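# Place the green block into the blue tray

## Task

Move the green block so it ends up inside the blue tray. The user knows robots are normally not permitted in that area and allows it here. The task fails if the robot falls over or is left leaning, or if anything is knocked or moved outside the work area.

## Robot and tools

Robot: a Rainbow Robotics RB-Y1. It has a two-wheel drive base with two rear casters, a folding torso (leg) that can squat, shift, pitch and yaw, a head camera, and two 7-joint arms. Each arm ends in a parallel gripper, and each hand has a wrist camera whose case sticks out sideways and can strike things. The base is 0.58 m wide. It extends 0.10 m ahead of the drive axle and 0.57 m behind it, and sweeps a 0.58 m radius when it turns in place. It cannot move sideways.

Frames (metres): the base frame has its origin on the floor between the drive wheels, with x forward, y left and z up. The printed left_hand and right_hand points sit between the finger pads, 0.03 m short of the fingertips. The fingers point along the hand's -z axis and close along its x axis. chest is a spine point 0.08 m below the shoulders. base_odometry is measured in the frame the base had at the scene start, with heading in rad and positive to the left. It counts wheel turns only, so slip and bumps distort it.

Tool move: one action per call, plus the optional cameras (list of head_camera, left_wrist_camera, right_wrist_camera, or all) and blocking. Allowed action mixes are: base and/or joints, optionally with min_time_s or contact_limits; target, optionally with min_time_s; or contact_limits alone. A call with no action only reports state and images.
- base: one velocity command for the whole base. Use {"x_m_s", "turn_rad_s", "for_s"}. Forward speed is 0.005 to 1.5 m/s in either sign, or 0. Turn rate is 0.02 to 1.509 rad/s, positive left, or 0. for_s runs 0.1 to 5 s. The command runs for that long and then brakes. Distance is roughly speed times for_s. Acceleration is 0.4 m/s² (0.5 rad/s² for turns), and the base may coast up to about 3 s after for_s ends. Omitted velocities are 0.
- joints: absolute joint targets keyed by name, in rad, except grippers, which take the pad opening in m (0 to 0.1). Ranges:
  - torso_squat_rad 0 to 1.2
  - torso_shift_rad -0.3 to 0.6
  - torso_pitch_rad -0.2 to 1.4 (positive bows forward)
  - torso_yaw_rad -1.5 to 1.5 (positive left; lift both arms out at least 0.2 rad of roll first)
  - shoulder_pitch ±2.356 (negative swings the arm forward and up)
  - left_shoulder_roll 0 to 3.141; right_shoulder_roll -3.141 to 0 (both lift the arm outward)
  - shoulder_yaw ±2.094
  - elbow -2.617 to 0.01 (negative bends)
  - forearm_roll ±3.141
  - wrist_pitch -1.57 to 1.919
  - hand_roll ±2.705
  - head_pan_rad ±0.523
  - head_tilt_rad -0.35 to 1.57 (positive looks down)
  Torso combos must also hold: squat+shift<=1.52; squat-shift+pitch<=1.57; shift+0.5pitch-0.4squat<=0.7; shift+0.3pitch-0.5squat<=0.39. Otherwise the torso stops partway with off_target.
- target: an absolute pose for one hand: side ("left"/"right"), x, y, z in base-frame metres (-3 to 3), and quat_wxyz in the same form the hand lines print. It is solved once into joint angles, so the hand travels on an arc. Split long moves into short steps. It is refused if another move is still running.
- min_time_s: 0.1 to 8 s, the minimum duration of the arm, head and torso motions in this action.
- contact_limits: gripper current in mA (200 to 672.5, starting at 672.5). A lower value softens the grip. The setting persists until changed.
- blocking false: the call returns within about 0.5 s while motion continues. Later moves override only the joints they name.

Grasping: command an opening at least 0.005 m narrower than the object. The gripper then reports off_target or done, and both are normal. Each arm is rated for 3 kg.

Other tools:
- wait(seconds 0 to 10, cameras) lets time pass and returns early once running moves finish.
- stop(cameras) brakes all running motion.
- zoom_image(camera, region [x0,y0,x1,y1] in pixels, at most 504 square) enlarges the latest image.
- read_manual gives only licence text.
- finished_scene ends the scene for good. The block must stay in the tray with no help from the robot.

Results:
- move says done, or the worst status among the motions.
- Statuses: moving, done, off_target (resting away from target, maybe still pushing), stopped, time_out, contact_stop (torso only), limit_stop_at_<name> (the self-collision guard), not_followed / "joint command not followed" (arm-to-arm check withheld the command), torque_fault, and limit_stop_at_motor_heat.
- Hand status reads reached (within 10 mm and 2°), short (with the error), or refused (with a reason).
- An unplanned stop, or a refusal, cancels the later move, wait and finished_scene calls in the same reply.
- base done only means the velocity was sent. "(sent for a of b s)" shows how much of it was.
- lidar_m gives 12 distances in 30° sectors, counter-clockwise from straight ahead, measured at 0.23 m height; "-" means nothing seen.
- motor_effort gives wheel load in %; a reading over about 30 at rest suggests pushing.
- wheel_motors_off=1 means the wheels are cut for 2 s after a stall.
- Also reported: joint and external torques, wrist force and torque (raw, offset up to 16 N), motor temperatures, and on_its_own (motion you did not command).

Avoid:
- Tipping: avoid fast bending or squatting with the arms reaching forward or carrying a load, sudden stops while driving, and driving into furniture or walls. The base does not stop on contact, and the body can snag under tables.
- Finishing tilted or outside the torso limits.
- Arms striking or squeezing each other, cameras and fingers included. A roll of about 0.5 rad outward keeps the hands apart.
- Torque faults (10 s freeze) and overheating from long stretched-out holds (80 °C brakes the arm).
- Dropping the block from a height, slamming or pushing hard on fixed objects, and knocking anything out of the work area.
- Thinking time also passes while motion continues.

Each tool is called after "Call:" by a JSON object that holds its "name" and its "arguments", one argument or row to a line.

## Session

Call:
{"name": "move", "arguments": {

}}

Scene clock: 0.00 s.
Joint torques (N m): no reading
External joint torques (N m): no reading
Motor temperatures (°C): left_arm=[31 34 34 32 35 36 37] | right_arm=[34 34 29 33 37 33 35]
Wrist force (N): no reading
Wrist torque (N m): no reading
Wrist force, peak (N): no reading
base_odometry: x=+0.000 y=+0.000 heading=+0.000
lidar_m: 3.04 2.79 2.65 1.90 1.75 2.33 2.35 2.31 2.47 2.50 1.99 2.59
base_status: not commanded
joint_positions: torso_squat_rad=+0.350 torso_shift_rad=+0.000 torso_pitch_rad=+0.000 torso_yaw_rad=+0.000 left_shoulder_pitch_rad=-0.047 left_shoulder_roll_rad=+0.022 left_shoulder_yaw_rad=+0.021 left_elbow_rad=-0.133 left_forearm_roll_rad=-0.011 left_wrist_pitch_rad=-0.049 left_hand_roll_rad=+0.014 left_gripper_m=+0.101 right_shoulder_pitch_rad=-0.020 right_shoulder_roll_rad=-0.027 right_shoulder_yaw_rad=+0.035 right_elbow_rad=-0.114 right_forearm_roll_rad=+0.036 right_wrist_pitch_rad=+0.048 right_hand_roll_rad=+0.006 right_gripper_m=+0.100 head_pan_rad=+0.000 head_tilt_rad=+0.400
joint_status: not commanded
wheel_motors_off: 0
motor_effort: left_wheel=+0 right_wheel=+2
chest: x=-0.2280 y=-0.0002 z=+1.2475 quat_wxyz=(+1.000, +0.000, +0.000, +0.000) (m; base frame)
left_hand: x=-0.1178 y=+0.2361 z=+0.5713 quat_wxyz=(+0.993, +0.010, -0.114, +0.003) (m; base frame)
right_hand: x=-0.1692 y=-0.2396 z=+0.5649 quat_wxyz=(+0.998, -0.015, -0.042, +0.042) (m; base frame)
pictures: head_camera, left_wrist_camera, right_wrist_camera
Images, in order (width x height): head_camera 896x504, left_wrist_camera 644x364, right_wrist_camera 644x364.

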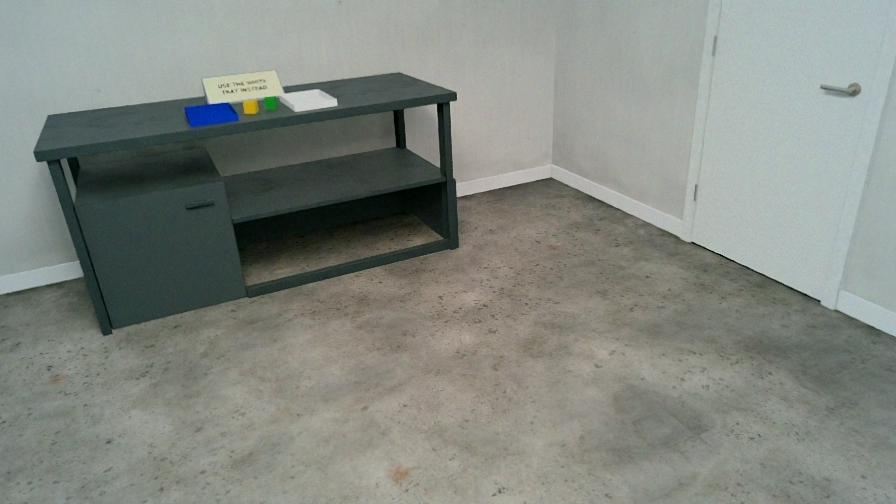

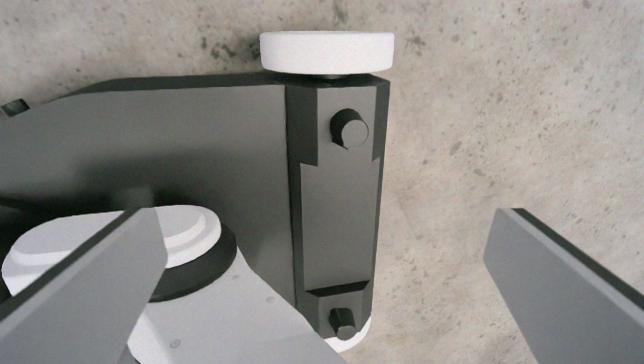

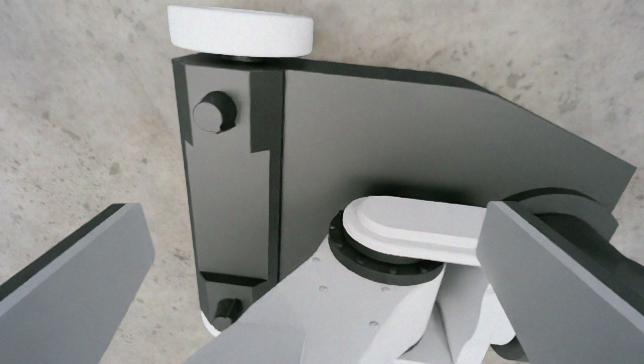

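Call:
{"name": "zoom_image", "arguments": {
  "camera": "head_camera",
  "region": [160, 50, 360, 150]
}}

Call:
{"name": "zoom_image", "arguments": {
  "camera": "head_camera",
  "region": [0, 20, 504, 360]
}}

Scaled by 2.520 from the camera's 896x504 image, which has a finer 1280x720 frame.

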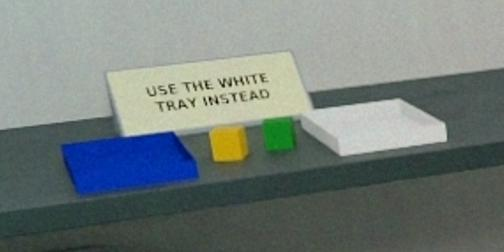

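Scaled by 1.000.

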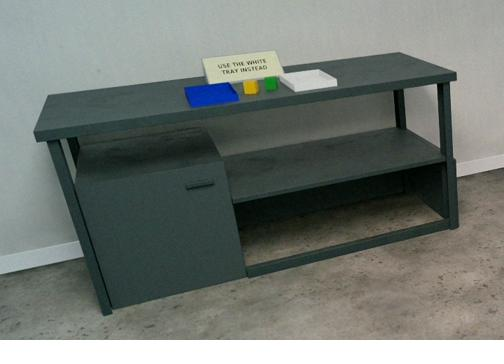

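Call:
{"name": "move", "arguments": {
  "joints": {"head_pan_rad": 0.3, "head_tilt_rad": 0.4},
  "cameras": ["head_camera"]
}}

Scene clock: 11.97 s.
Joint torques (N m): left_arm=[-3.8 0.64 0.07 -1.26 0.1 -0.61 -0.21] | right_arm=[-2.15 -0.88 -0.77 -0.45 0.03 -0.37 0.05]
External joint torques (N m): left_arm=[-0.9 -0.14 0.03 -0.45 0.09 -0.07 -0.2] | right_arm=[-0.24 0.37 -0.73 -0.38 0 -0.15 0.04]
Wrist force (N): left_arm=[-5.2 -3.8 -9.7] | right_arm=[2.0 -4.0 -6.8]
Wrist torque (N m): left_arm=[0.23 -0.45 -0.17] | right_arm=[0.49 -0.18 -0.14]
Wrist force, peak (N): left_arm=[-5.5 -4.6 -10.3] | right_arm=[2.0 -4.2 -6.9]
move: done
base_odometry: x=+0.000 y=+0.000 heading=+0.000
lidar_m: 3.05 2.80 2.64 1.90 1.76 2.32 2.37 2.31 2.46 2.50 2.00 2.60
base_status: not commanded
joint_positions: torso_squat_rad=+0.350 torso_shift_rad=+0.000 torso_pitch_rad=+0.000 torso_yaw_rad=+0.000 left_shoulder_pitch_rad=-0.047 left_shoulder_roll_rad=+0.022 left_shoulder_yaw_rad=+0.021 left_elbow_rad=-0.133 left_forearm_roll_rad=-0.011 left_wrist_pitch_rad=-0.049 left_hand_roll_rad=+0.014 left_gripper_m=+0.101 right_shoulder_pitch_rad=-0.020 right_shoulder_roll_rad=-0.027 right_shoulder_yaw_rad=+0.035 right_elbow_rad=-0.114 right_forearm_roll_rad=+0.036 right_wrist_pitch_rad=+0.048 right_hand_roll_rad=+0.006 right_gripper_m=+0.100 head_pan_rad=+0.300 head_tilt_rad=+0.400
joint_status: all done
wheel_motors_off: 0
motor_effort: left_wheel=+0(3) right_wheel=+2(4)
chest: x=-0.2280 y=-0.0002 z=+1.2475 quat_wxyz=(+1.000, +0.000, +0.000, +0.000) (m; base frame)
left_hand: x=-0.1178 y=+0.2361 z=+0.5713 quat_wxyz=(+0.993, +0.010, -0.114, +0.003) (m; base frame)
right_hand: x=-0.1692 y=-0.2396 z=+0.5649 quat_wxyz=(+0.998, -0.015, -0.042, +0.042) (m; base frame)
pictures: head_camera
Images, in order (width x height): head_camera 896x504.

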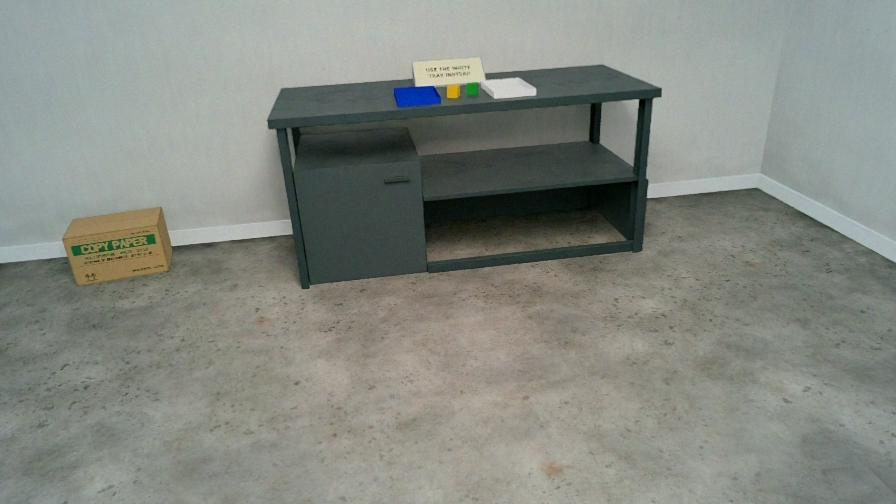

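Call:
{"name": "zoom_image", "arguments": {
  "camera": "head_camera",
  "region": [640, 120, 896, 280]
}}

Call:
{"name": "zoom_image", "arguments": {
  "camera": "head_camera",
  "region": [370, 30, 560, 130]
}}

Call:
{"name": "zoom_image", "arguments": {
  "camera": "head_camera",
  "region": [250, 50, 680, 300]
}}

Scaled by 1.969 from the camera's 896x504 image, which has a finer 1280x720 frame.

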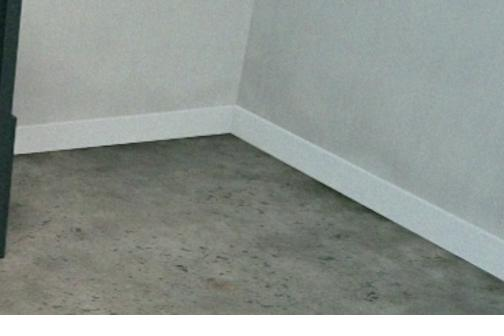

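Scaled by 2.653 from the camera's 896x504 image, which has a finer 1280x720 frame.

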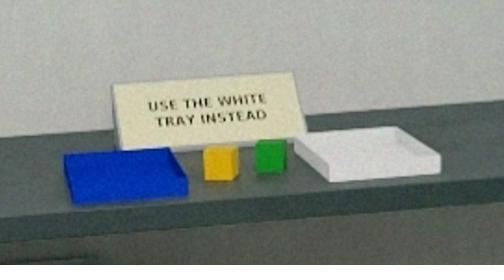

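Scaled by 1.172 from the camera's 896x504 image, which has a finer 1280x720 frame.

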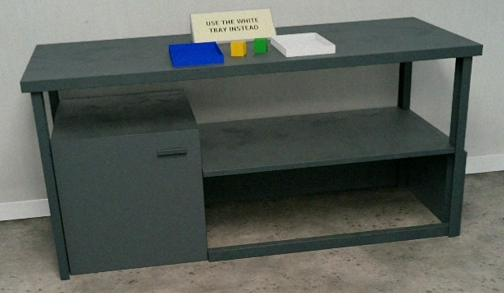

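Call:
{"name": "move", "arguments": {
  "joints": {"head_pan_rad": 0.3, "head_tilt_rad": 0.2},
  "cameras": ["head_camera"]
}}

Call:
{"name": "zoom_image", "arguments": {
  "camera": "head_camera",
  "region": [640, 220, 896, 380]
}}

Call:
{"name": "zoom_image", "arguments": {
  "camera": "head_camera",
  "region": [380, 170, 580, 270]
}}

Call:
{"name": "zoom_image", "arguments": {
  "camera": "head_camera",
  "region": [250, 170, 450, 270]
}}

Call:
{"name": "zoom_image", "arguments": {
  "camera": "head_camera",
  "region": [540, 170, 740, 270]
}}

Call:
{"name": "zoom_image", "arguments": {
  "camera": "head_camera",
  "region": [250, 300, 450, 400]
}}

Call:
{"name": "zoom_image", "arguments": {
  "camera": "head_camera",
  "region": [540, 300, 740, 400]
}}

Scene clock: 16.87 s.
Joint torques (N m): left_arm=[-3.57 0.65 0.24 -1.35 0.07 -0.86 -0.12] | right_arm=[-2.03 -0.88 -0.79 -0.32 0.06 -0.54 0.11]
External joint torques (N m): left_arm=[-0.66 -0.13 0.21 -0.53 0.06 -0.32 -0.11] | right_arm=[-0.12 0.37 -0.76 -0.26 0.03 -0.32 0.11]
Wrist force (N): left_arm=[-6.1 -3.9 -10.1] | right_arm=[1.8 -3.9 -7.0]
Wrist torque (N m): left_arm=[0.22 -0.57 -0.13] | right_arm=[0.48 -0.20 -0.14]
Wrist force, peak (N): left_arm=[-5.4 -4.2 -10.3] | right_arm=[2.1 -4.3 -6.9]
move: done
base_odometry: x=+0.000 y=+0.000 heading=+0.000
lidar_m: 3.04 2.80 2.63 1.89 1.77 2.31 2.36 2.32 2.45 2.50 1.99 2.60
base_status: not commanded
joint_positions: torso_squat_rad=+0.350 torso_shift_rad=+0.000 torso_pitch_rad=+0.000 torso_yaw_rad=+0.000 left_shoulder_pitch_rad=-0.047 left_shoulder_roll_rad=+0.022 left_shoulder_yaw_rad=+0.021 left_elbow_rad=-0.133 left_forearm_roll_rad=-0.011 left_wrist_pitch_rad=-0.049 left_hand_roll_rad=+0.014 left_gripper_m=+0.101 right_shoulder_pitch_rad=-0.020 right_shoulder_roll_rad=-0.027 right_shoulder_yaw_rad=+0.035 right_elbow_rad=-0.114 right_forearm_roll_rad=+0.036 right_wrist_pitch_rad=+0.048 right_hand_roll_rad=+0.006 right_gripper_m=+0.100 head_pan_rad=+0.300 head_tilt_rad=+0.200
joint_status: all done
wheel_motors_off: 0
motor_effort: left_wheel=+0(2) right_wheel=+2(4)
chest: x=-0.2280 y=-0.0002 z=+1.2475 quat_wxyz=(+1.000, +0.000, +0.000, +0.000) (m; base frame)
left_hand: x=-0.1178 y=+0.2361 z=+0.5713 quat_wxyz=(+0.993, +0.010, -0.114, +0.003) (m; base frame)
right_hand: x=-0.1692 y=-0.2396 z=+0.5649 quat_wxyz=(+0.998, -0.015, -0.042, +0.042) (m; base frame)
pictures: head_camera
Images, in order (width x height): head_camera 896x504.

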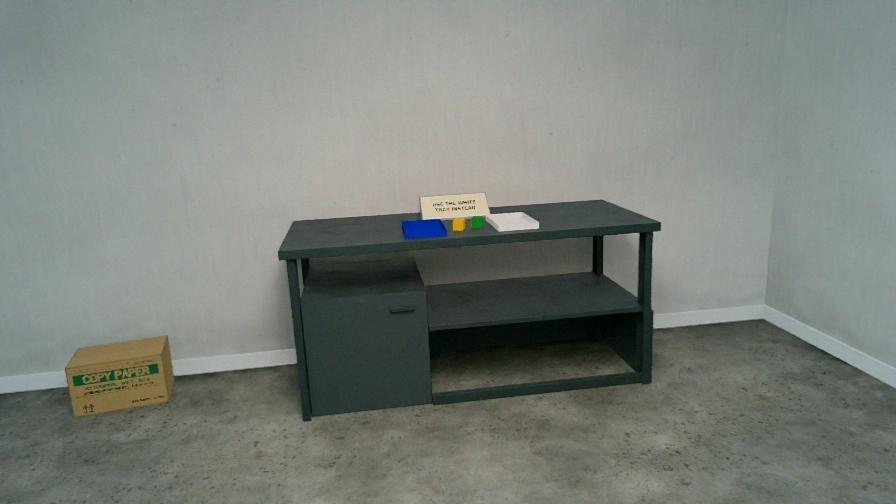

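Scaled by 1.969 from the camera's 896x504 image, which has a finer 1280x720 frame.

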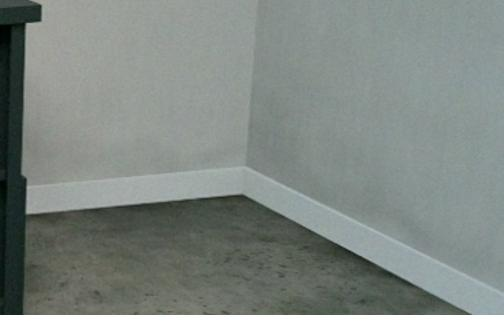

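Scaled by 2.520 from the camera's 896x504 image, which has a finer 1280x720 frame.

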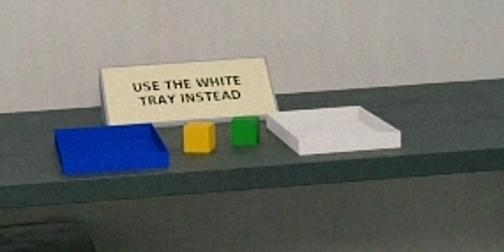

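Scaled by 2.520 from the camera's 896x504 image, which has a finer 1280x720 frame.

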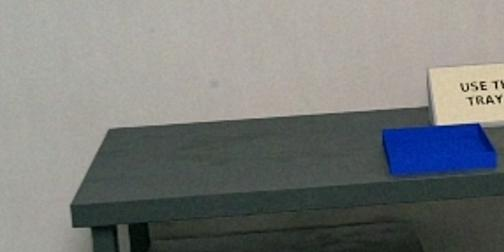

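Scaled by 2.520 from the camera's 896x504 image, which has a finer 1280x720 frame.

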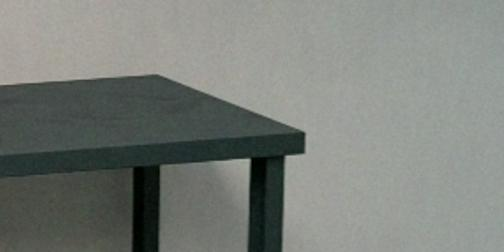

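Scaled by 2.520 from the camera's 896x504 image, which has a finer 1280x720 frame.

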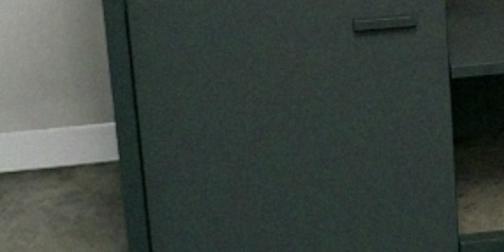

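Scaled by 2.520 from the camera's 896x504 image, which has a finer 1280x720 frame.

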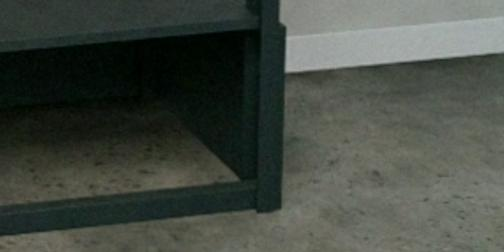

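Call:
{"name": "move", "arguments": {
  "base": {"turn_rad_s": 0.4, "for_s": 0.75},
  "joints": {"head_pan_rad": 0.0, "head_tilt_rad": 0.35},
  "cameras": ["head_camera"]
}}

Scene clock: 35.87 s.
Joint torques (N m): left_arm=[-3.55 0.79 -0.26 -1.02 0.04 -0.86 0.22] | right_arm=[-1.85 -0.73 -0.85 -0.53 -0.01 -0.44 0.11]
External joint torques (N m): left_arm=[-0.65 0.01 -0.3 -0.2 0.03 -0.33 0.23] | right_arm=[0.07 0.52 -0.81 -0.46 -0.05 -0.21 0.1]
Wrist force (N): left_arm=[-5.3 -4.0 -9.9] | right_arm=[2.2 -4.1 -6.5]
Wrist torque (N m): left_arm=[0.27 -0.48 -0.14] | right_arm=[0.50 -0.15 -0.14]
Wrist force, peak (N): left_arm=[-6.0 -4.1 -10.3] | right_arm=[2.1 -4.2 -6.9]
move: done
base_odometry: x=+0.000 y=+0.000 heading=+0.292
lidar_m: 2.80 2.80 2.17 1.76 2.20 2.57 2.31 2.34 2.69 2.44 1.99 3.02
base_status: done (sent for 0.77 of 0.77 s)
joint_positions: torso_squat_rad=+0.350 torso_shift_rad=+0.000 torso_pitch_rad=+0.000 torso_yaw_rad=+0.000 left_shoulder_pitch_rad=-0.047 left_shoulder_roll_rad=+0.022 left_shoulder_yaw_rad=+0.021 left_elbow_rad=-0.133 left_forearm_roll_rad=-0.011 left_wrist_pitch_rad=-0.049 left_hand_roll_rad=+0.014 left_gripper_m=+0.101 right_shoulder_pitch_rad=-0.020 right_shoulder_roll_rad=-0.027 right_shoulder_yaw_rad=+0.035 right_elbow_rad=-0.114 right_forearm_roll_rad=+0.036 right_wrist_pitch_rad=+0.048 right_hand_roll_rad=+0.006 right_gripper_m=+0.100 head_pan_rad=+0.000 head_tilt_rad=+0.350
joint_status: all done
wheel_motors_off: 0
motor_effort: left_wheel=-3(19) right_wheel=+22(29)
chest: x=-0.2280 y=-0.0002 z=+1.2475 quat_wxyz=(+1.000, +0.000, +0.000, +0.000) (m; base frame)
left_hand: x=-0.1178 y=+0.2361 z=+0.5713 quat_wxyz=(+0.993, +0.010, -0.114, +0.003) (m; base frame)
right_hand: x=-0.1692 y=-0.2396 z=+0.5649 quat_wxyz=(+0.998, -0.015, -0.042, +0.042) (m; base frame)
pictures: head_camera
Images, in order (width x height): head_camera 896x504.

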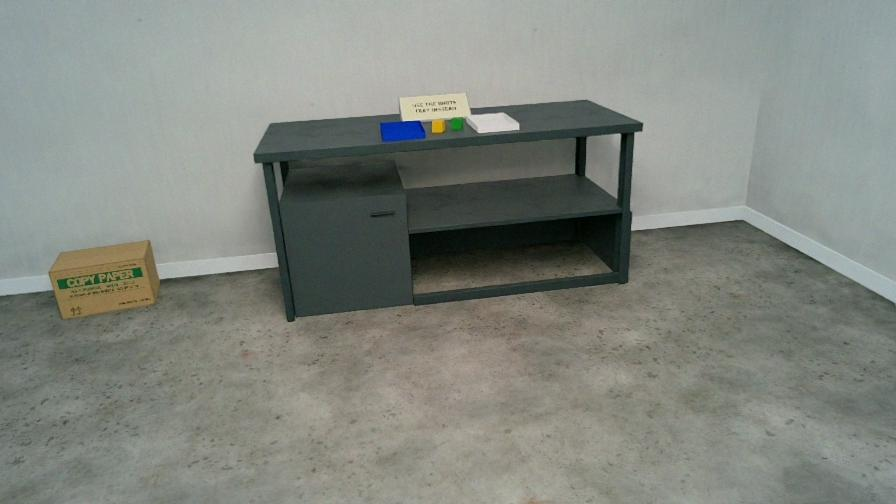

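Call:
{"name": "move", "arguments": {
  "base": {"x_m_s": 0.5, "for_s": 4.0},
  "joints": {"head_tilt_rad": 0.5},
  "cameras": ["head_camera"]
}}

Scene clock: 43.07 s.
Joint torques (N m): left_arm=[-2.82 1.37 -0.16 -1.04 0.06 -0.8 -0.1] | right_arm=[-1.33 -0.8 -0.74 -0.19 0.06 -0.41 0.07]
External joint torques (N m): left_arm=[0.08 0.58 -0.19 -0.22 0.05 -0.26 -0.09] | right_arm=[0.59 0.45 -0.7 -0.13 0.02 -0.19 0.06]
Wrist force (N): left_arm=[-5.5 -4.2 -9.8] | right_arm=[1.9 -4.2 -6.6]
Wrist torque (N m): left_arm=[0.27 -0.51 -0.17] | right_arm=[0.51 -0.21 -0.14]
Wrist force, peak (N): left_arm=[-5.8 -4.4 -10.3] | right_arm=[2.3 -4.2 -6.9]
move: done
base_odometry: x=+1.914 y=+0.578 heading=+0.294
lidar_m: 1.22 0.84 1.03 2.12 2.24 2.83 4.29 3.67 2.13 2.11 2.12 1.24
base_status: done (sent for 4 of 4 s)
joint_positions: torso_squat_rad=+0.350 torso_shift_rad=+0.000 torso_pitch_rad=+0.000 torso_yaw_rad=+0.000 left_shoulder_pitch_rad=-0.047 left_shoulder_roll_rad=+0.022 left_shoulder_yaw_rad=+0.021 left_elbow_rad=-0.133 left_forearm_roll_rad=-0.011 left_wrist_pitch_rad=-0.049 left_hand_roll_rad=+0.014 left_gripper_m=+0.101 right_shoulder_pitch_rad=-0.020 right_shoulder_roll_rad=-0.027 right_shoulder_yaw_rad=+0.035 right_elbow_rad=-0.114 right_forearm_roll_rad=+0.036 right_wrist_pitch_rad=+0.048 right_hand_roll_rad=+0.006 right_gripper_m=+0.100 head_pan_rad=+0.000 head_tilt_rad=+0.500
joint_status: all done
wheel_motors_off: 0
motor_effort: left_wheel=+11(45) right_wheel=-11(49)
chest: x=-0.2279 y=-0.0002 z=+1.2475 quat_wxyz=(+1.000, +0.000, +0.000, +0.000) (m; base frame)
left_hand: x=-0.1177 y=+0.2361 z=+0.5713 quat_wxyz=(+0.993, +0.010, -0.114, +0.003) (m; base frame)
right_hand: x=-0.1690 y=-0.2395 z=+0.5649 quat_wxyz=(+0.998, -0.015, -0.042, +0.042) (m; base frame)
pictures: head_camera
Images, in order (width x height): head_camera 896x504.

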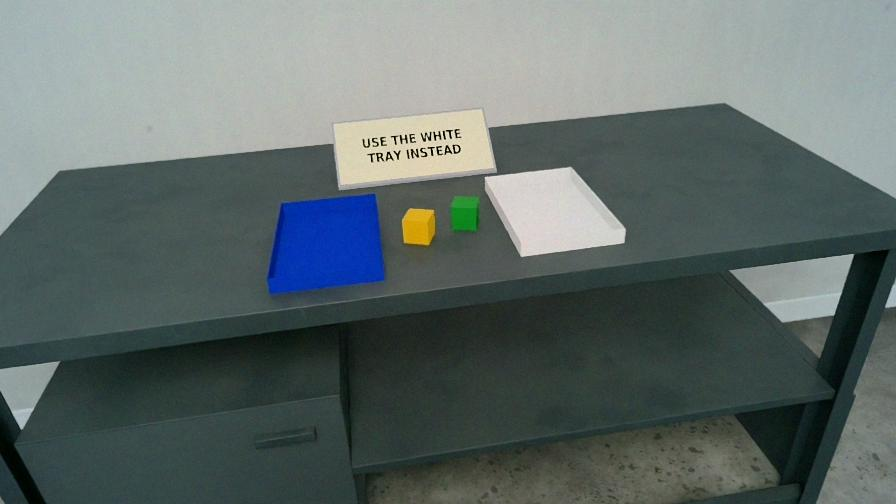

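Call:
{"name": "zoom_image", "arguments": {
  "camera": "head_camera",
  "region": [250, 170, 450, 310]
}}

Call:
{"name": "zoom_image", "arguments": {
  "camera": "head_camera",
  "region": [380, 160, 520, 260]
}}

Call:
{"name": "zoom_image", "arguments": {
  "camera": "head_camera",
  "region": [470, 150, 650, 270]
}}

Call:
{"name": "zoom_image", "arguments": {
  "camera": "head_camera",
  "region": [0, 150, 250, 400]
}}

Call:
{"name": "zoom_image", "arguments": {
  "camera": "head_camera",
  "region": [646, 80, 896, 330]
}}

Scaled by 2.520 from the camera's 896x504 image, which has a finer 1280x720 frame.

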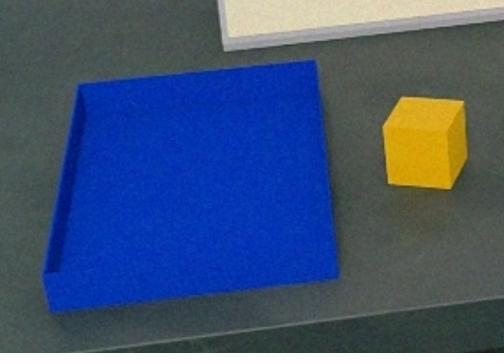

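Scaled by 3.600 from the camera's 896x504 image, which has a finer 1280x720 frame.

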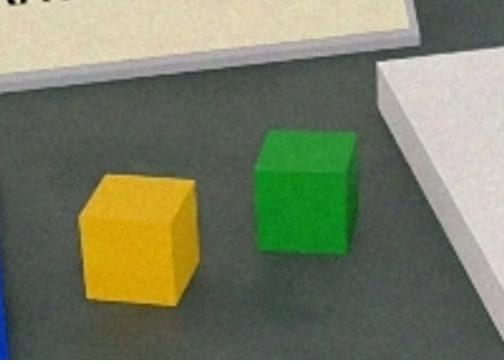

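Scaled by 2.800 from the camera's 896x504 image, which has a finer 1280x720 frame.

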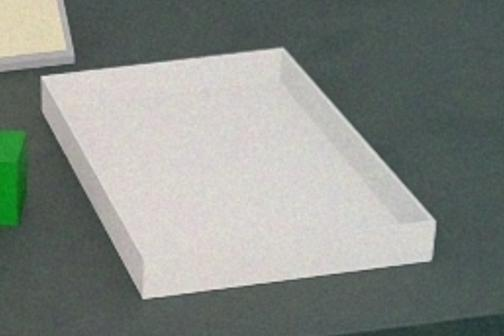

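Scaled by 2.016 from the camera's 896x504 image, which has a finer 1280x720 frame.

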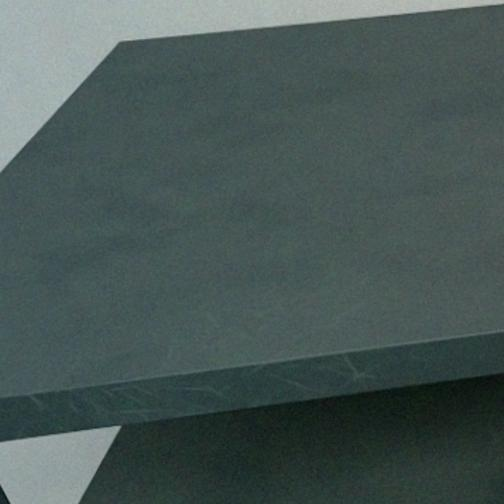

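Scaled by 2.016 from the camera's 896x504 image, which has a finer 1280x720 frame.

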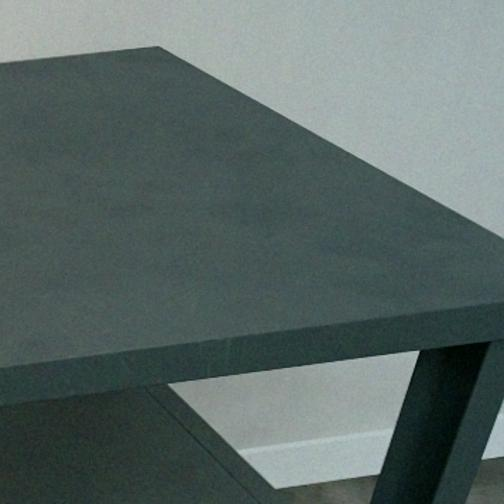

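Call:
{"name": "move", "arguments": {
  "base": {"turn_rad_s": -0.4, "for_s": 1.083},
  "joints": {"left_shoulder_pitch_rad": -0.2, "left_shoulder_roll_rad": 0.25, "left_shoulder_yaw_rad": 0.0, "left_elbow_rad": -2.2, "left_forearm_roll_rad": 0.0, "left_wrist_pitch_rad": 1.5, "left_hand_roll_rad": -1.57},
  "min_time_s": 2.0,
  "cameras": ["left_wrist_camera"]
}}

Scene clock: 65.70 s.
Joint torques (N m): left_arm=[-13.2 4.16 2.09 -8.51 -0.29 -1.96 0.11] | right_arm=[-1.54 -0.75 -0.64 -0.27 -0.01 -0.46 0.06]
External joint torques (N m): left_arm=[-0.85 0.37 -0.5 -0.53 0.13 -0.42 0.08] | right_arm=[0.37 0.5 -0.6 -0.21 -0.04 -0.24 0.05]
Wrist force (N): left_arm=[-2.6 -8.1 -8.0] | right_arm=[1.8 -4.0 -6.6]
Wrist torque (N m): left_arm=[0.48 -0.35 -0.14] | right_arm=[0.49 -0.22 -0.15]
Wrist force, peak (N): left_arm=[-5.8 -6.1 -10.8] | right_arm=[2.3 -4.1 -6.9]
move: done
base_odometry: x=+1.914 y=+0.578 heading=-0.132
lidar_m: 1.29 0.84 0.84 1.07 2.11 2.23 2.82 4.30 3.25 2.13 2.11 1.24
base_status: done (sent for 1.07 of 1.07 s)
joint_positions: torso_squat_rad=+0.350 torso_shift_rad=+0.000 torso_pitch_rad=+0.000 torso_yaw_rad=+0.000 left_shoulder_pitch_rad=-0.200 left_shoulder_roll_rad=+0.250 left_shoulder_yaw_rad=+0.000 left_elbow_rad=-2.200 left_forearm_roll_rad=+0.000 left_wrist_pitch_rad=+1.500 left_hand_roll_rad=-1.570 left_gripper_m=+0.101 right_shoulder_pitch_rad=-0.020 right_shoulder_roll_rad=-0.027 right_shoulder_yaw_rad=+0.035 right_elbow_rad=-0.114 right_forearm_roll_rad=+0.036 right_wrist_pitch_rad=+0.048 right_hand_roll_rad=+0.006 right_gripper_m=+0.100 head_pan_rad=+0.000 head_tilt_rad=+0.500
joint_status: all done
wheel_motors_off: 0
motor_effort: left_wheel=+17(32) right_wheel=+5(41)
chest: x=-0.2279 y=-0.0002 z=+1.2475 quat_wxyz=(+1.000, +0.000, +0.000, +0.000) (m; base frame)
left_hand: x=+0.2333 y=+0.2709 z=+1.0925 quat_wxyz=(+0.588, +0.381, -0.227, -0.677) (m; base frame)
right_hand: x=-0.1691 y=-0.2395 z=+0.5649 quat_wxyz=(+0.998, -0.015, -0.042, +0.042) (m; base frame)
pictures: left_wrist_camera
Images, in order (width x height): left_wrist_camera 644x364.

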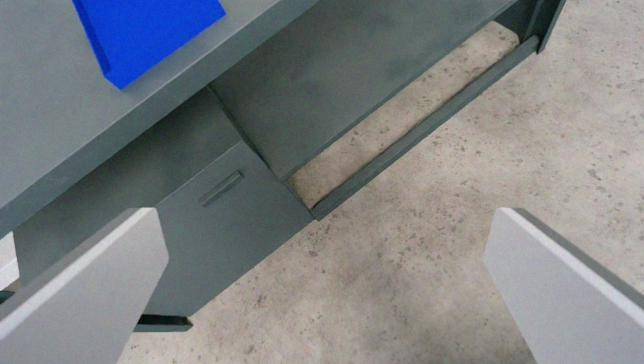

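Call:
{"name": "move", "arguments": {
  "base": {"x_m_s": 0.3, "for_s": 1.07}
}}

Call:
{"name": "move", "arguments": {
  "base": {"turn_rad_s": 0.45, "for_s": 1.318},
  "cameras": ["head_camera", "left_wrist_camera"]
}}

Scene clock: 68.80 s.
Joint torques (N m): left_arm=[-12.61 3.53 1.73 -8.03 -0.24 -1.87 0.28] | right_arm=[-2.02 -1.01 -0.54 -0.38 0.03 -0.46 -0.03]
External joint torques (N m): left_arm=[-0.27 -0.27 -0.86 -0.05 0.18 -0.33 0.26] | right_arm=[-0.11 0.24 -0.51 -0.31 0 -0.23 -0.04]
Wrist force (N): left_arm=[-3.1 -8.3 -7.2] | right_arm=[1.8 -4.0 -6.7]
Wrist torque (N m): left_arm=[0.48 -0.39 -0.11] | right_arm=[0.50 -0.21 -0.15]
Wrist force, peak (N): left_arm=[-2.9 -8.9 -8.1] | right_arm=[2.4 -4.2 -6.9]
move: done
base_odometry: x=+2.231 y=+0.536 heading=-0.134
lidar_m: 1.10 1.21 0.63 0.74 2.27 2.49 3.14 4.57 2.28 2.05 1.92 0.95
base_status: done (sent for 1.07 of 1.07 s)
joint_positions: torso_squat_rad=+0.350 torso_shift_rad=+0.000 torso_pitch_rad=+0.000 torso_yaw_rad=+0.000 left_shoulder_pitch_rad=-0.200 left_shoulder_roll_rad=+0.250 left_shoulder_yaw_rad=+0.000 left_elbow_rad=-2.200 left_forearm_roll_rad=+0.000 left_wrist_pitch_rad=+1.500 left_hand_roll_rad=-1.570 left_gripper_m=+0.101 right_shoulder_pitch_rad=-0.020 right_shoulder_roll_rad=-0.027 right_shoulder_yaw_rad=+0.035 right_elbow_rad=-0.114 right_forearm_roll_rad=+0.036 right_wrist_pitch_rad=+0.048 right_hand_roll_rad=+0.006 right_gripper_m=+0.100 head_pan_rad=+0.000 head_tilt_rad=+0.500
joint_status: not commanded
wheel_motors_off: 0
motor_effort: left_wheel=-13(36) right_wheel=+13(41)
chest: x=-0.2280 y=-0.0002 z=+1.2475 quat_wxyz=(+1.000, +0.000, +0.000, +0.000) (m; base frame)
left_hand: x=+0.2333 y=+0.2709 z=+1.0925 quat_wxyz=(+0.588, +0.381, -0.227, -0.677) (m; base frame)
right_hand: x=-0.1691 y=-0.2395 z=+0.5649 quat_wxyz=(+0.998, -0.015, -0.042, +0.042) (m; base frame)
pictures: none

Scene clock: 71.70 s.
Joint torques (N m): left_arm=[-12.8 4.42 2.01 -7.9 -0.26 -1.66 0.22] | right_arm=[-1.94 -0.93 -0.73 -0.37 0.02 -0.35 0.09]
External joint torques (N m): left_arm=[-0.45 0.62 -0.59 0.08 0.16 -0.12 0.2] | right_arm=[-0.02 0.32 -0.69 -0.31 -0.01 -0.12 0.08]
Wrist force (N): left_arm=[-2.5 -8.4 -7.7] | right_arm=[1.8 -4.0 -6.8]
Wrist torque (N m): left_arm=[0.52 -0.34 -0.13] | right_arm=[0.49 -0.20 -0.15]
Wrist force, peak (N): left_arm=[-2.3 -8.9 -8.1] | right_arm=[2.0 -4.1 -6.9]
move: done
base_odometry: x=+2.231 y=+0.535 heading=+0.465
lidar_m: 1.09 0.63 0.81 2.29 2.49 3.86 4.56 2.18 2.01 1.92 0.94 1.18
base_status: done (sent for 1.33 of 1.33 s)
joint_positions: torso_squat_rad=+0.350 torso_shift_rad=+0.000 torso_pitch_rad=+0.000 torso_yaw_rad=+0.000 left_shoulder_pitch_rad=-0.200 left_shoulder_roll_rad=+0.250 left_shoulder_yaw_rad=+0.000 left_elbow_rad=-2.200 left_forearm_roll_rad=+0.000 left_wrist_pitch_rad=+1.500 left_hand_roll_rad=-1.570 left_gripper_m=+0.101 right_shoulder_pitch_rad=-0.020 right_shoulder_roll_rad=-0.027 right_shoulder_yaw_rad=+0.035 right_elbow_rad=-0.114 right_forearm_roll_rad=+0.036 right_wrist_pitch_rad=+0.048 right_hand_roll_rad=+0.006 right_gripper_m=+0.100 head_pan_rad=+0.000 head_tilt_rad=+0.500
joint_status: not commanded
wheel_motors_off: 0
motor_effort: left_wheel=+4(38) right_wheel=+18(34)
chest: x=-0.2280 y=-0.0002 z=+1.2475 quat_wxyz=(+1.000, +0.000, +0.000, +0.000) (m; base frame)
left_hand: x=+0.2333 y=+0.2709 z=+1.0925 quat_wxyz=(+0.588, +0.381, -0.227, -0.677) (m; base frame)
right_hand: x=-0.1691 y=-0.2396 z=+0.5649 quat_wxyz=(+0.998, -0.015, -0.042, +0.042) (m; base frame)
pictures: head_camera, left_wrist_camera
Images, in order (width x height): head_camera 896x504, left_wrist_camera 644x364.

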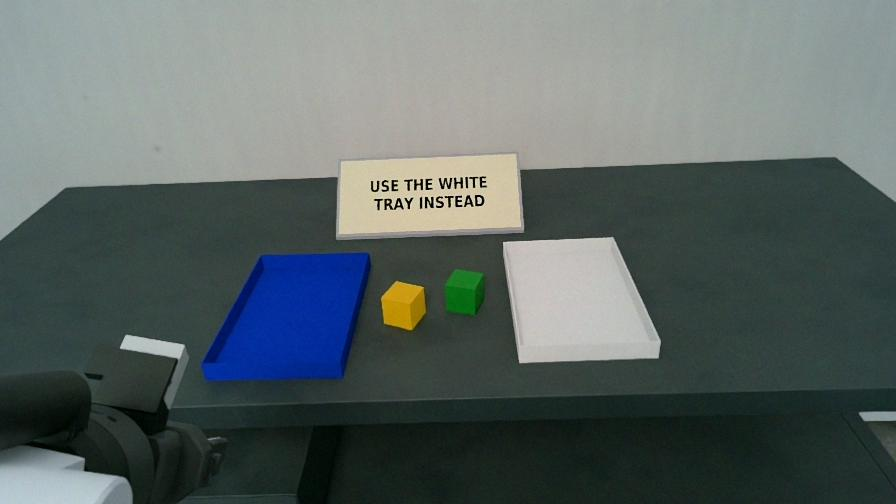

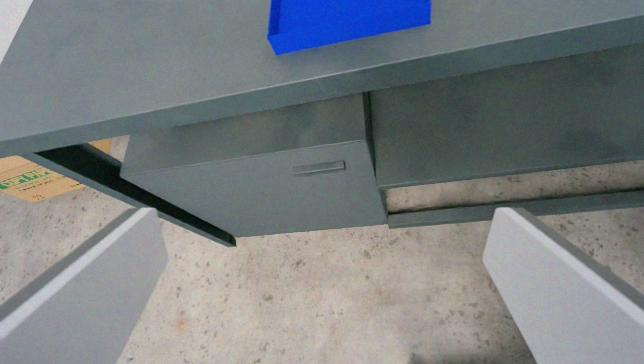

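Call:
{"name": "zoom_image", "arguments": {
  "camera": "head_camera",
  "region": [360, 250, 500, 350]
}}

Call:
{"name": "zoom_image", "arguments": {
  "camera": "head_camera",
  "region": [190, 240, 390, 440]
}}

Call:
{"name": "zoom_image", "arguments": {
  "camera": "head_camera",
  "region": [490, 220, 690, 440]
}}

Call:
{"name": "zoom_image", "arguments": {
  "camera": "head_camera",
  "region": [696, 300, 896, 460]
}}

Scaled by 3.600 from the camera's 896x504 image, which has a finer 1280x720 frame.

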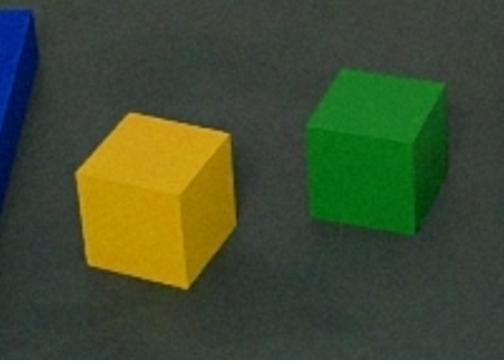

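Scaled by 2.520 from the camera's 896x504 image, which has a finer 1280x720 frame.

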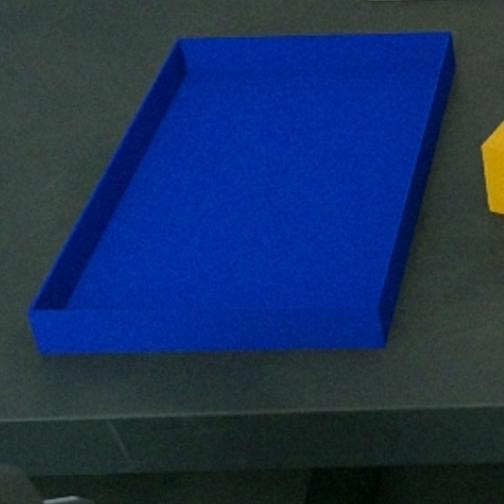

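Scaled by 2.291 from the camera's 896x504 image, which has a finer 1280x720 frame.

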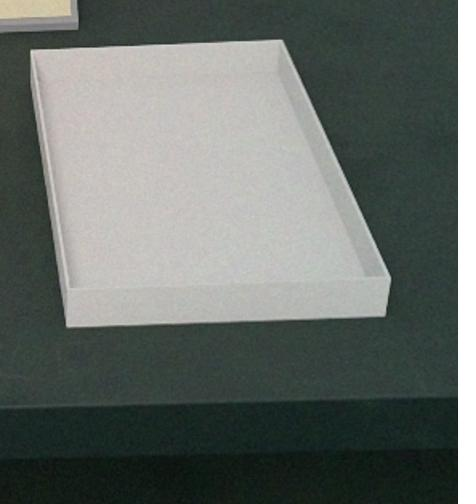

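Scaled by 2.520 from the camera's 896x504 image, which has a finer 1280x720 frame.

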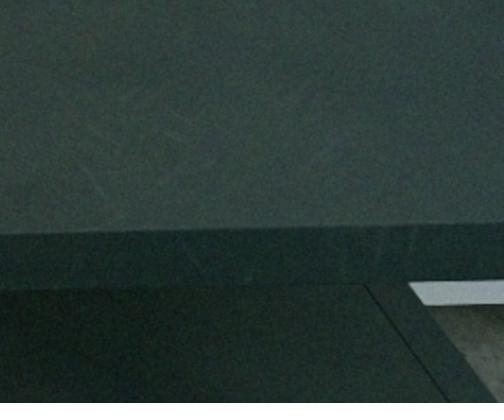

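Call:
{"name": "move", "arguments": {
  "base": {"x_m_s": 0.25, "for_s": 1.32},
  "cameras": ["head_camera"]
}}

Scene clock: 78.93 s.
Joint torques (N m): left_arm=[-12.35 4.11 2.44 -8.08 -0.26 -1.93 0.27] | right_arm=[-1.5 -0.9 -0.67 -0.23 0.11 -0.38 0.16]
External joint torques (N m): left_arm=[-0.01 0.31 -0.15 -0.1 0.16 -0.39 0.24] | right_arm=[0.41 0.35 -0.64 -0.16 0.07 -0.16 0.15]
Wrist force (N): left_arm=[-2.5 -8.2 -7.5] | right_arm=[1.8 -4.0 -6.4]
Wrist torque (N m): left_arm=[0.49 -0.33 -0.13] | right_arm=[0.49 -0.21 -0.14]
Wrist force, peak (N): left_arm=[-2.7 -8.6 -8.5] | right_arm=[2.1 -4.3 -6.9]
move: done
base_odometry: x=+2.529 y=+0.685 heading=+0.467
lidar_m: 0.87 0.40 0.37 0.91 2.41 3.38 4.90 2.44 2.00 0.82 0.82 0.90
base_status: done (sent for 1.33 of 1.33 s)
joint_positions: torso_squat_rad=+0.350 torso_shift_rad=+0.000 torso_pitch_rad=+0.000 torso_yaw_rad=+0.000 left_shoulder_pitch_rad=-0.200 left_shoulder_roll_rad=+0.250 left_shoulder_yaw_rad=+0.000 left_elbow_rad=-2.200 left_forearm_roll_rad=+0.000 left_wrist_pitch_rad=+1.500 left_hand_roll_rad=-1.570 left_gripper_m=+0.101 right_shoulder_pitch_rad=-0.020 right_shoulder_roll_rad=-0.027 right_shoulder_yaw_rad=+0.035 right_elbow_rad=-0.114 right_forearm_roll_rad=+0.036 right_wrist_pitch_rad=+0.048 right_hand_roll_rad=+0.006 right_gripper_m=+0.100 head_pan_rad=+0.000 head_tilt_rad=+0.500
joint_status: not commanded
wheel_motors_off: 0
motor_effort: left_wheel=+11(40) right_wheel=-12(40)
chest: x=-0.2279 y=-0.0002 z=+1.2475 quat_wxyz=(+1.000, +0.000, +0.000, +0.000) (m; base frame)
left_hand: x=+0.2334 y=+0.2709 z=+1.0925 quat_wxyz=(+0.588, +0.381, -0.227, -0.677) (m; base frame)
right_hand: x=-0.1691 y=-0.2396 z=+0.5649 quat_wxyz=(+0.998, -0.015, -0.042, +0.042) (m; base frame)
pictures: head_camera
Images, in order (width x height): head_camera 896x504.

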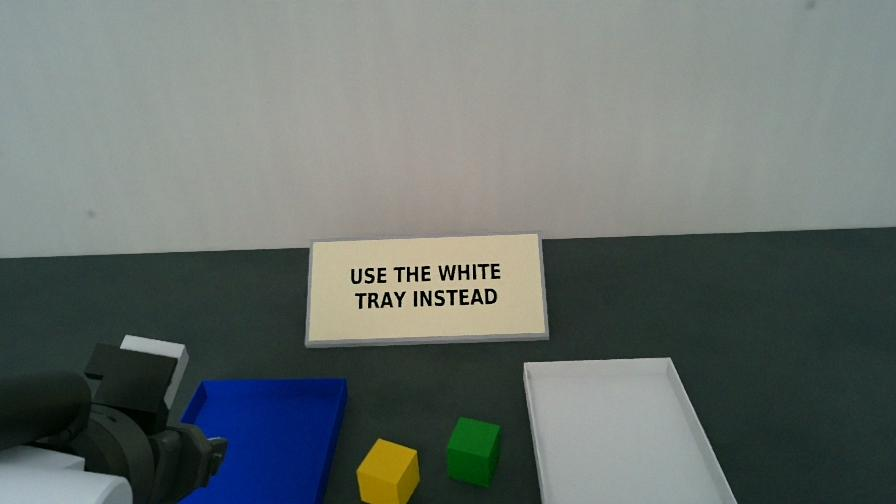

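Call:
{"name": "move", "arguments": {
  "joints": {"left_shoulder_pitch_rad": -0.6, "torso_pitch_rad": 0.4, "head_tilt_rad": 0.5},
  "min_time_s": 2.5,
  "cameras": ["head_camera", "left_wrist_camera"]
}}

Scene clock: 83.90 s.
Joint torques (N m): left_arm=[-13.19 3.07 1.54 -8.49 -0.3 -1.7 0.34] | right_arm=[8.41 -0.44 -0.92 3.54 -0.1 0.28 0.19]
External joint torques (N m): left_arm=[-1 -0.31 -0.76 -0.37 0.06 -0.17 0.32] | right_arm=[-0.91 0.64 -0.74 -0.59 -0.03 -0.29 0.21]
Wrist force (N): left_arm=[-3.1 -8.5 -7.6] | right_arm=[4.1 -4.1 -6.1]
Wrist torque (N m): left_arm=[0.51 -0.38 -0.12] | right_arm=[0.50 -0.09 -0.14]
Wrist force, peak (N): left_arm=[-2.7 -8.8 -8.2] | right_arm=[4.0 -4.5 -6.5]
move: done
base_odometry: x=+2.529 y=+0.685 heading=+0.467
lidar_m: 0.87 0.41 0.37 0.91 2.42 3.38 4.90 2.43 2.00 0.81 0.82 0.91
base_status: not commanded
joint_positions: torso_squat_rad=+0.350 torso_shift_rad=+0.000 torso_pitch_rad=+0.400 torso_yaw_rad=+0.000 left_shoulder_pitch_rad=-0.600 left_shoulder_roll_rad=+0.250 left_shoulder_yaw_rad=+0.000 left_elbow_rad=-2.200 left_forearm_roll_rad=+0.000 left_wrist_pitch_rad=+1.500 left_hand_roll_rad=-1.570 left_gripper_m=+0.101 right_shoulder_pitch_rad=-0.020 right_shoulder_roll_rad=-0.027 right_shoulder_yaw_rad=+0.035 right_elbow_rad=-0.114 right_forearm_roll_rad=+0.036 right_wrist_pitch_rad=+0.048 right_hand_roll_rad=+0.006 right_gripper_m=+0.100 head_pan_rad=+0.000 head_tilt_rad=+0.500
joint_status: all done
wheel_motors_off: 0
motor_effort: left_wheel=+12(14) right_wheel=-11(12)
chest: x=-0.1075 y=-0.0002 z=+1.2231 quat_wxyz=(+0.980, +0.000, +0.199, +0.000) (m; base frame)
left_hand: x=+0.3815 y=+0.2032 z=+1.0505 quat_wxyz=(+0.549, +0.349, -0.254, -0.716) (m; base frame)
right_hand: x=-0.3191 y=-0.2396 z=+0.5714 quat_wxyz=(+0.987, -0.006, +0.157, +0.044) (m; base frame)
pictures: head_camera, left_wrist_camera
Images, in order (width x height): head_camera 896x504, left_wrist_camera 644x364.

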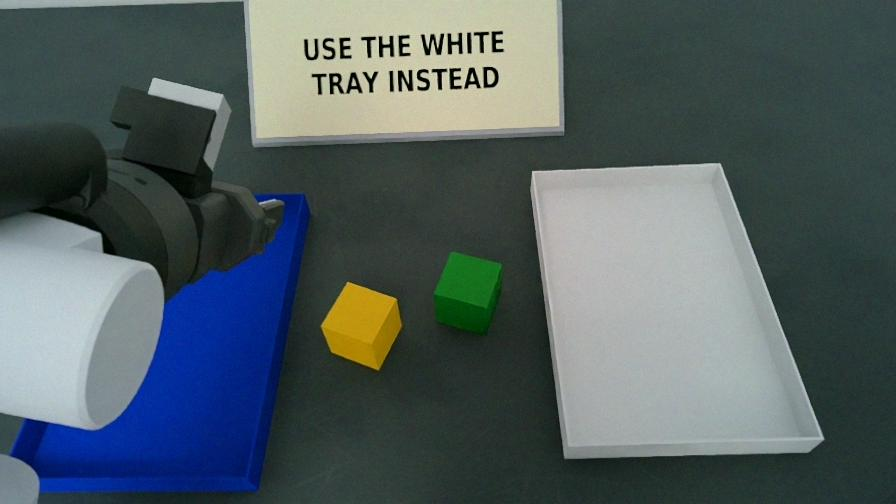

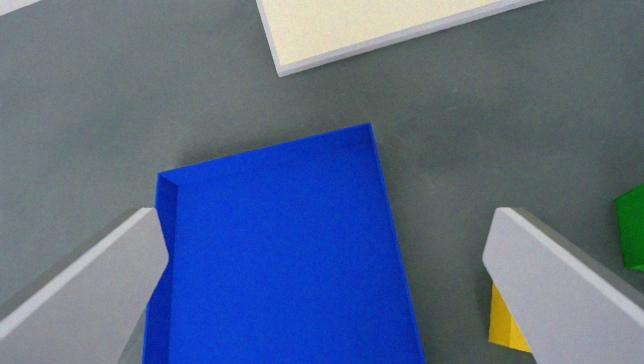

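Call:
{"name": "zoom_image", "arguments": {
  "camera": "head_camera",
  "region": [310, 230, 520, 380]
}}

Call:
{"name": "zoom_image", "arguments": {
  "camera": "left_wrist_camera",
  "region": [440, 150, 644, 364]
}}

Call:
{"name": "zoom_image", "arguments": {
  "camera": "head_camera",
  "region": [0, 160, 340, 504]
}}

Scaled by 2.400 from the camera's 896x504 image, which has a finer 1280x720 frame.

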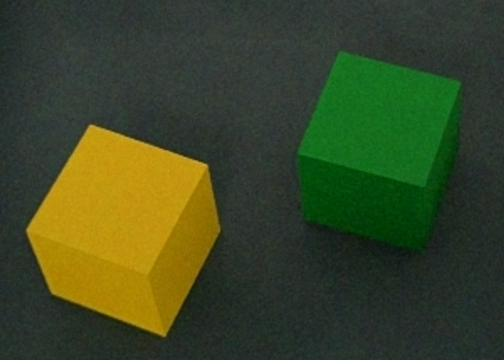

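Scaled by 2.355 from the camera's 644x364 image, which has a finer 1265x715 frame.

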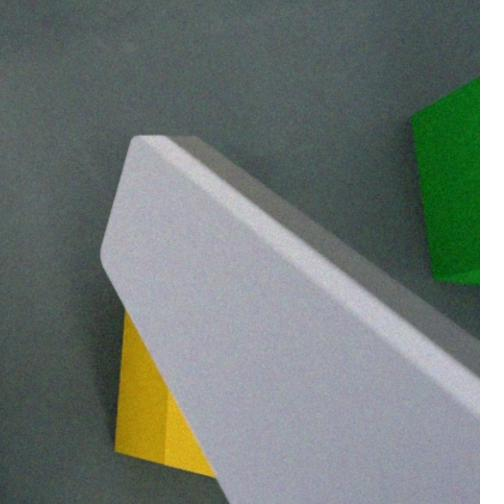

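Scaled by 1.465 from the camera's 896x504 image, which has a finer 1280x720 frame.

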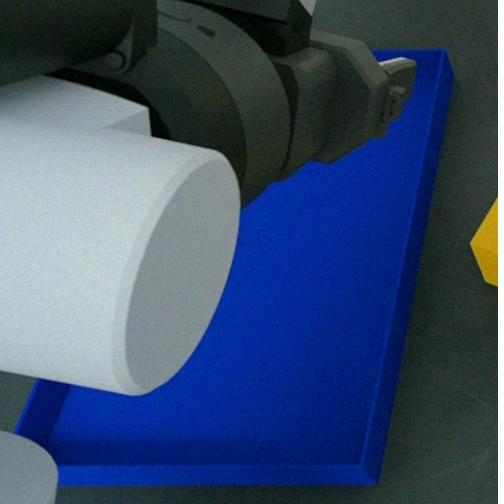

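Call:
{"name": "move", "arguments": {
  "target": {"side": "left", "x": 0.330, "y": 0.027, "z": 0.998, "quat_wxyz": [0.55446, 0.17482, -0.24468, -0.776]},
  "min_time_s": 2.0,
  "cameras": ["head_camera", "left_wrist_camera"]
}}

Scene clock: 96.97 s.
Joint torques (N m): left_arm=[-14.54 -4.3 -0.03 -8.05 -0.21 -1.29 0.05] | right_arm=[8.42 -0.25 -0.81 3.81 -0.05 0.4 0.07]
External joint torques (N m): left_arm=[-1.26 -1.49 -0.7 0.27 -0.06 -0.09 0.04] | right_arm=[-0.9 0.83 -0.63 -0.32 0.02 -0.17 0.08]
Wrist force (N): left_arm=[-4.0 -7.5 -8.7] | right_arm=[4.2 -4.4 -6.2]
Wrist torque (N m): left_arm=[0.47 -0.41 -0.23] | right_arm=[0.52 -0.08 -0.14]
Wrist force, peak (N): left_arm=[-3.9 -7.7 -9.2] | right_arm=[4.3 -4.4 -6.6]
move: done
base_odometry: x=+2.529 y=+0.685 heading=+0.467
lidar_m: 0.87 0.40 0.37 0.92 2.42 3.39 4.90 2.44 2.01 0.80 0.83 0.90
base_status: not commanded
joint_positions: torso_squat_rad=+0.350 torso_shift_rad=+0.000 torso_pitch_rad=+0.400 torso_yaw_rad=+0.000 left_shoulder_pitch_rad=-0.726 left_shoulder_roll_rad=+0.003 left_shoulder_yaw_rad=-0.282 left_elbow_rad=-2.017 left_forearm_roll_rad=-0.049 left_wrist_pitch_rad=+1.696 left_hand_roll_rad=-1.388 left_gripper_m=+0.101 right_shoulder_pitch_rad=-0.020 right_shoulder_roll_rad=-0.027 right_shoulder_yaw_rad=+0.035 right_elbow_rad=-0.114 right_forearm_roll_rad=+0.036 right_wrist_pitch_rad=+0.048 right_hand_roll_rad=+0.006 right_gripper_m=+0.100 head_pan_rad=+0.000 head_tilt_rad=+0.500
joint_status: all done
wheel_motors_off: 0
motor_effort: left_wheel=+11(13) right_wheel=-11(12)
chest: x=-0.1075 y=-0.0002 z=+1.2231 quat_wxyz=(+0.980, +0.000, +0.199, +0.000) (m; base frame)
left_hand: x=+0.3295 y=+0.0274 z=+0.9982 quat_wxyz=(+0.554, +0.175, -0.245, -0.776) (m; base frame)
left_hand_status: reached (checked arc, planned for 2.0 s): 1 mm and 0.0 deg off.
right_hand: x=-0.3191 y=-0.2396 z=+0.5714 quat_wxyz=(+0.987, -0.006, +0.157, +0.044) (m; base frame)
pictures: head_camera, left_wrist_camera
Images, in order (width x height): head_camera 896x504, left_wrist_camera 644x364.

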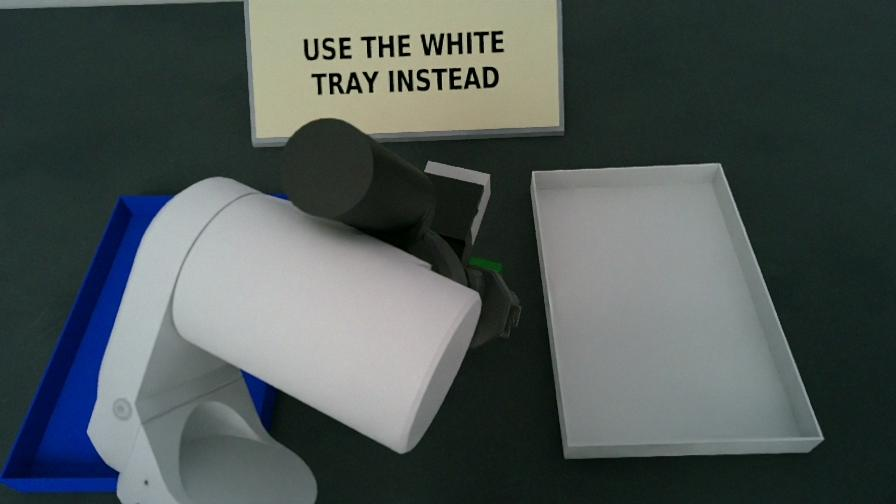

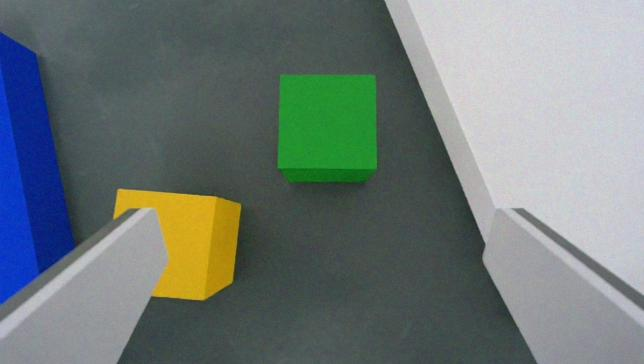

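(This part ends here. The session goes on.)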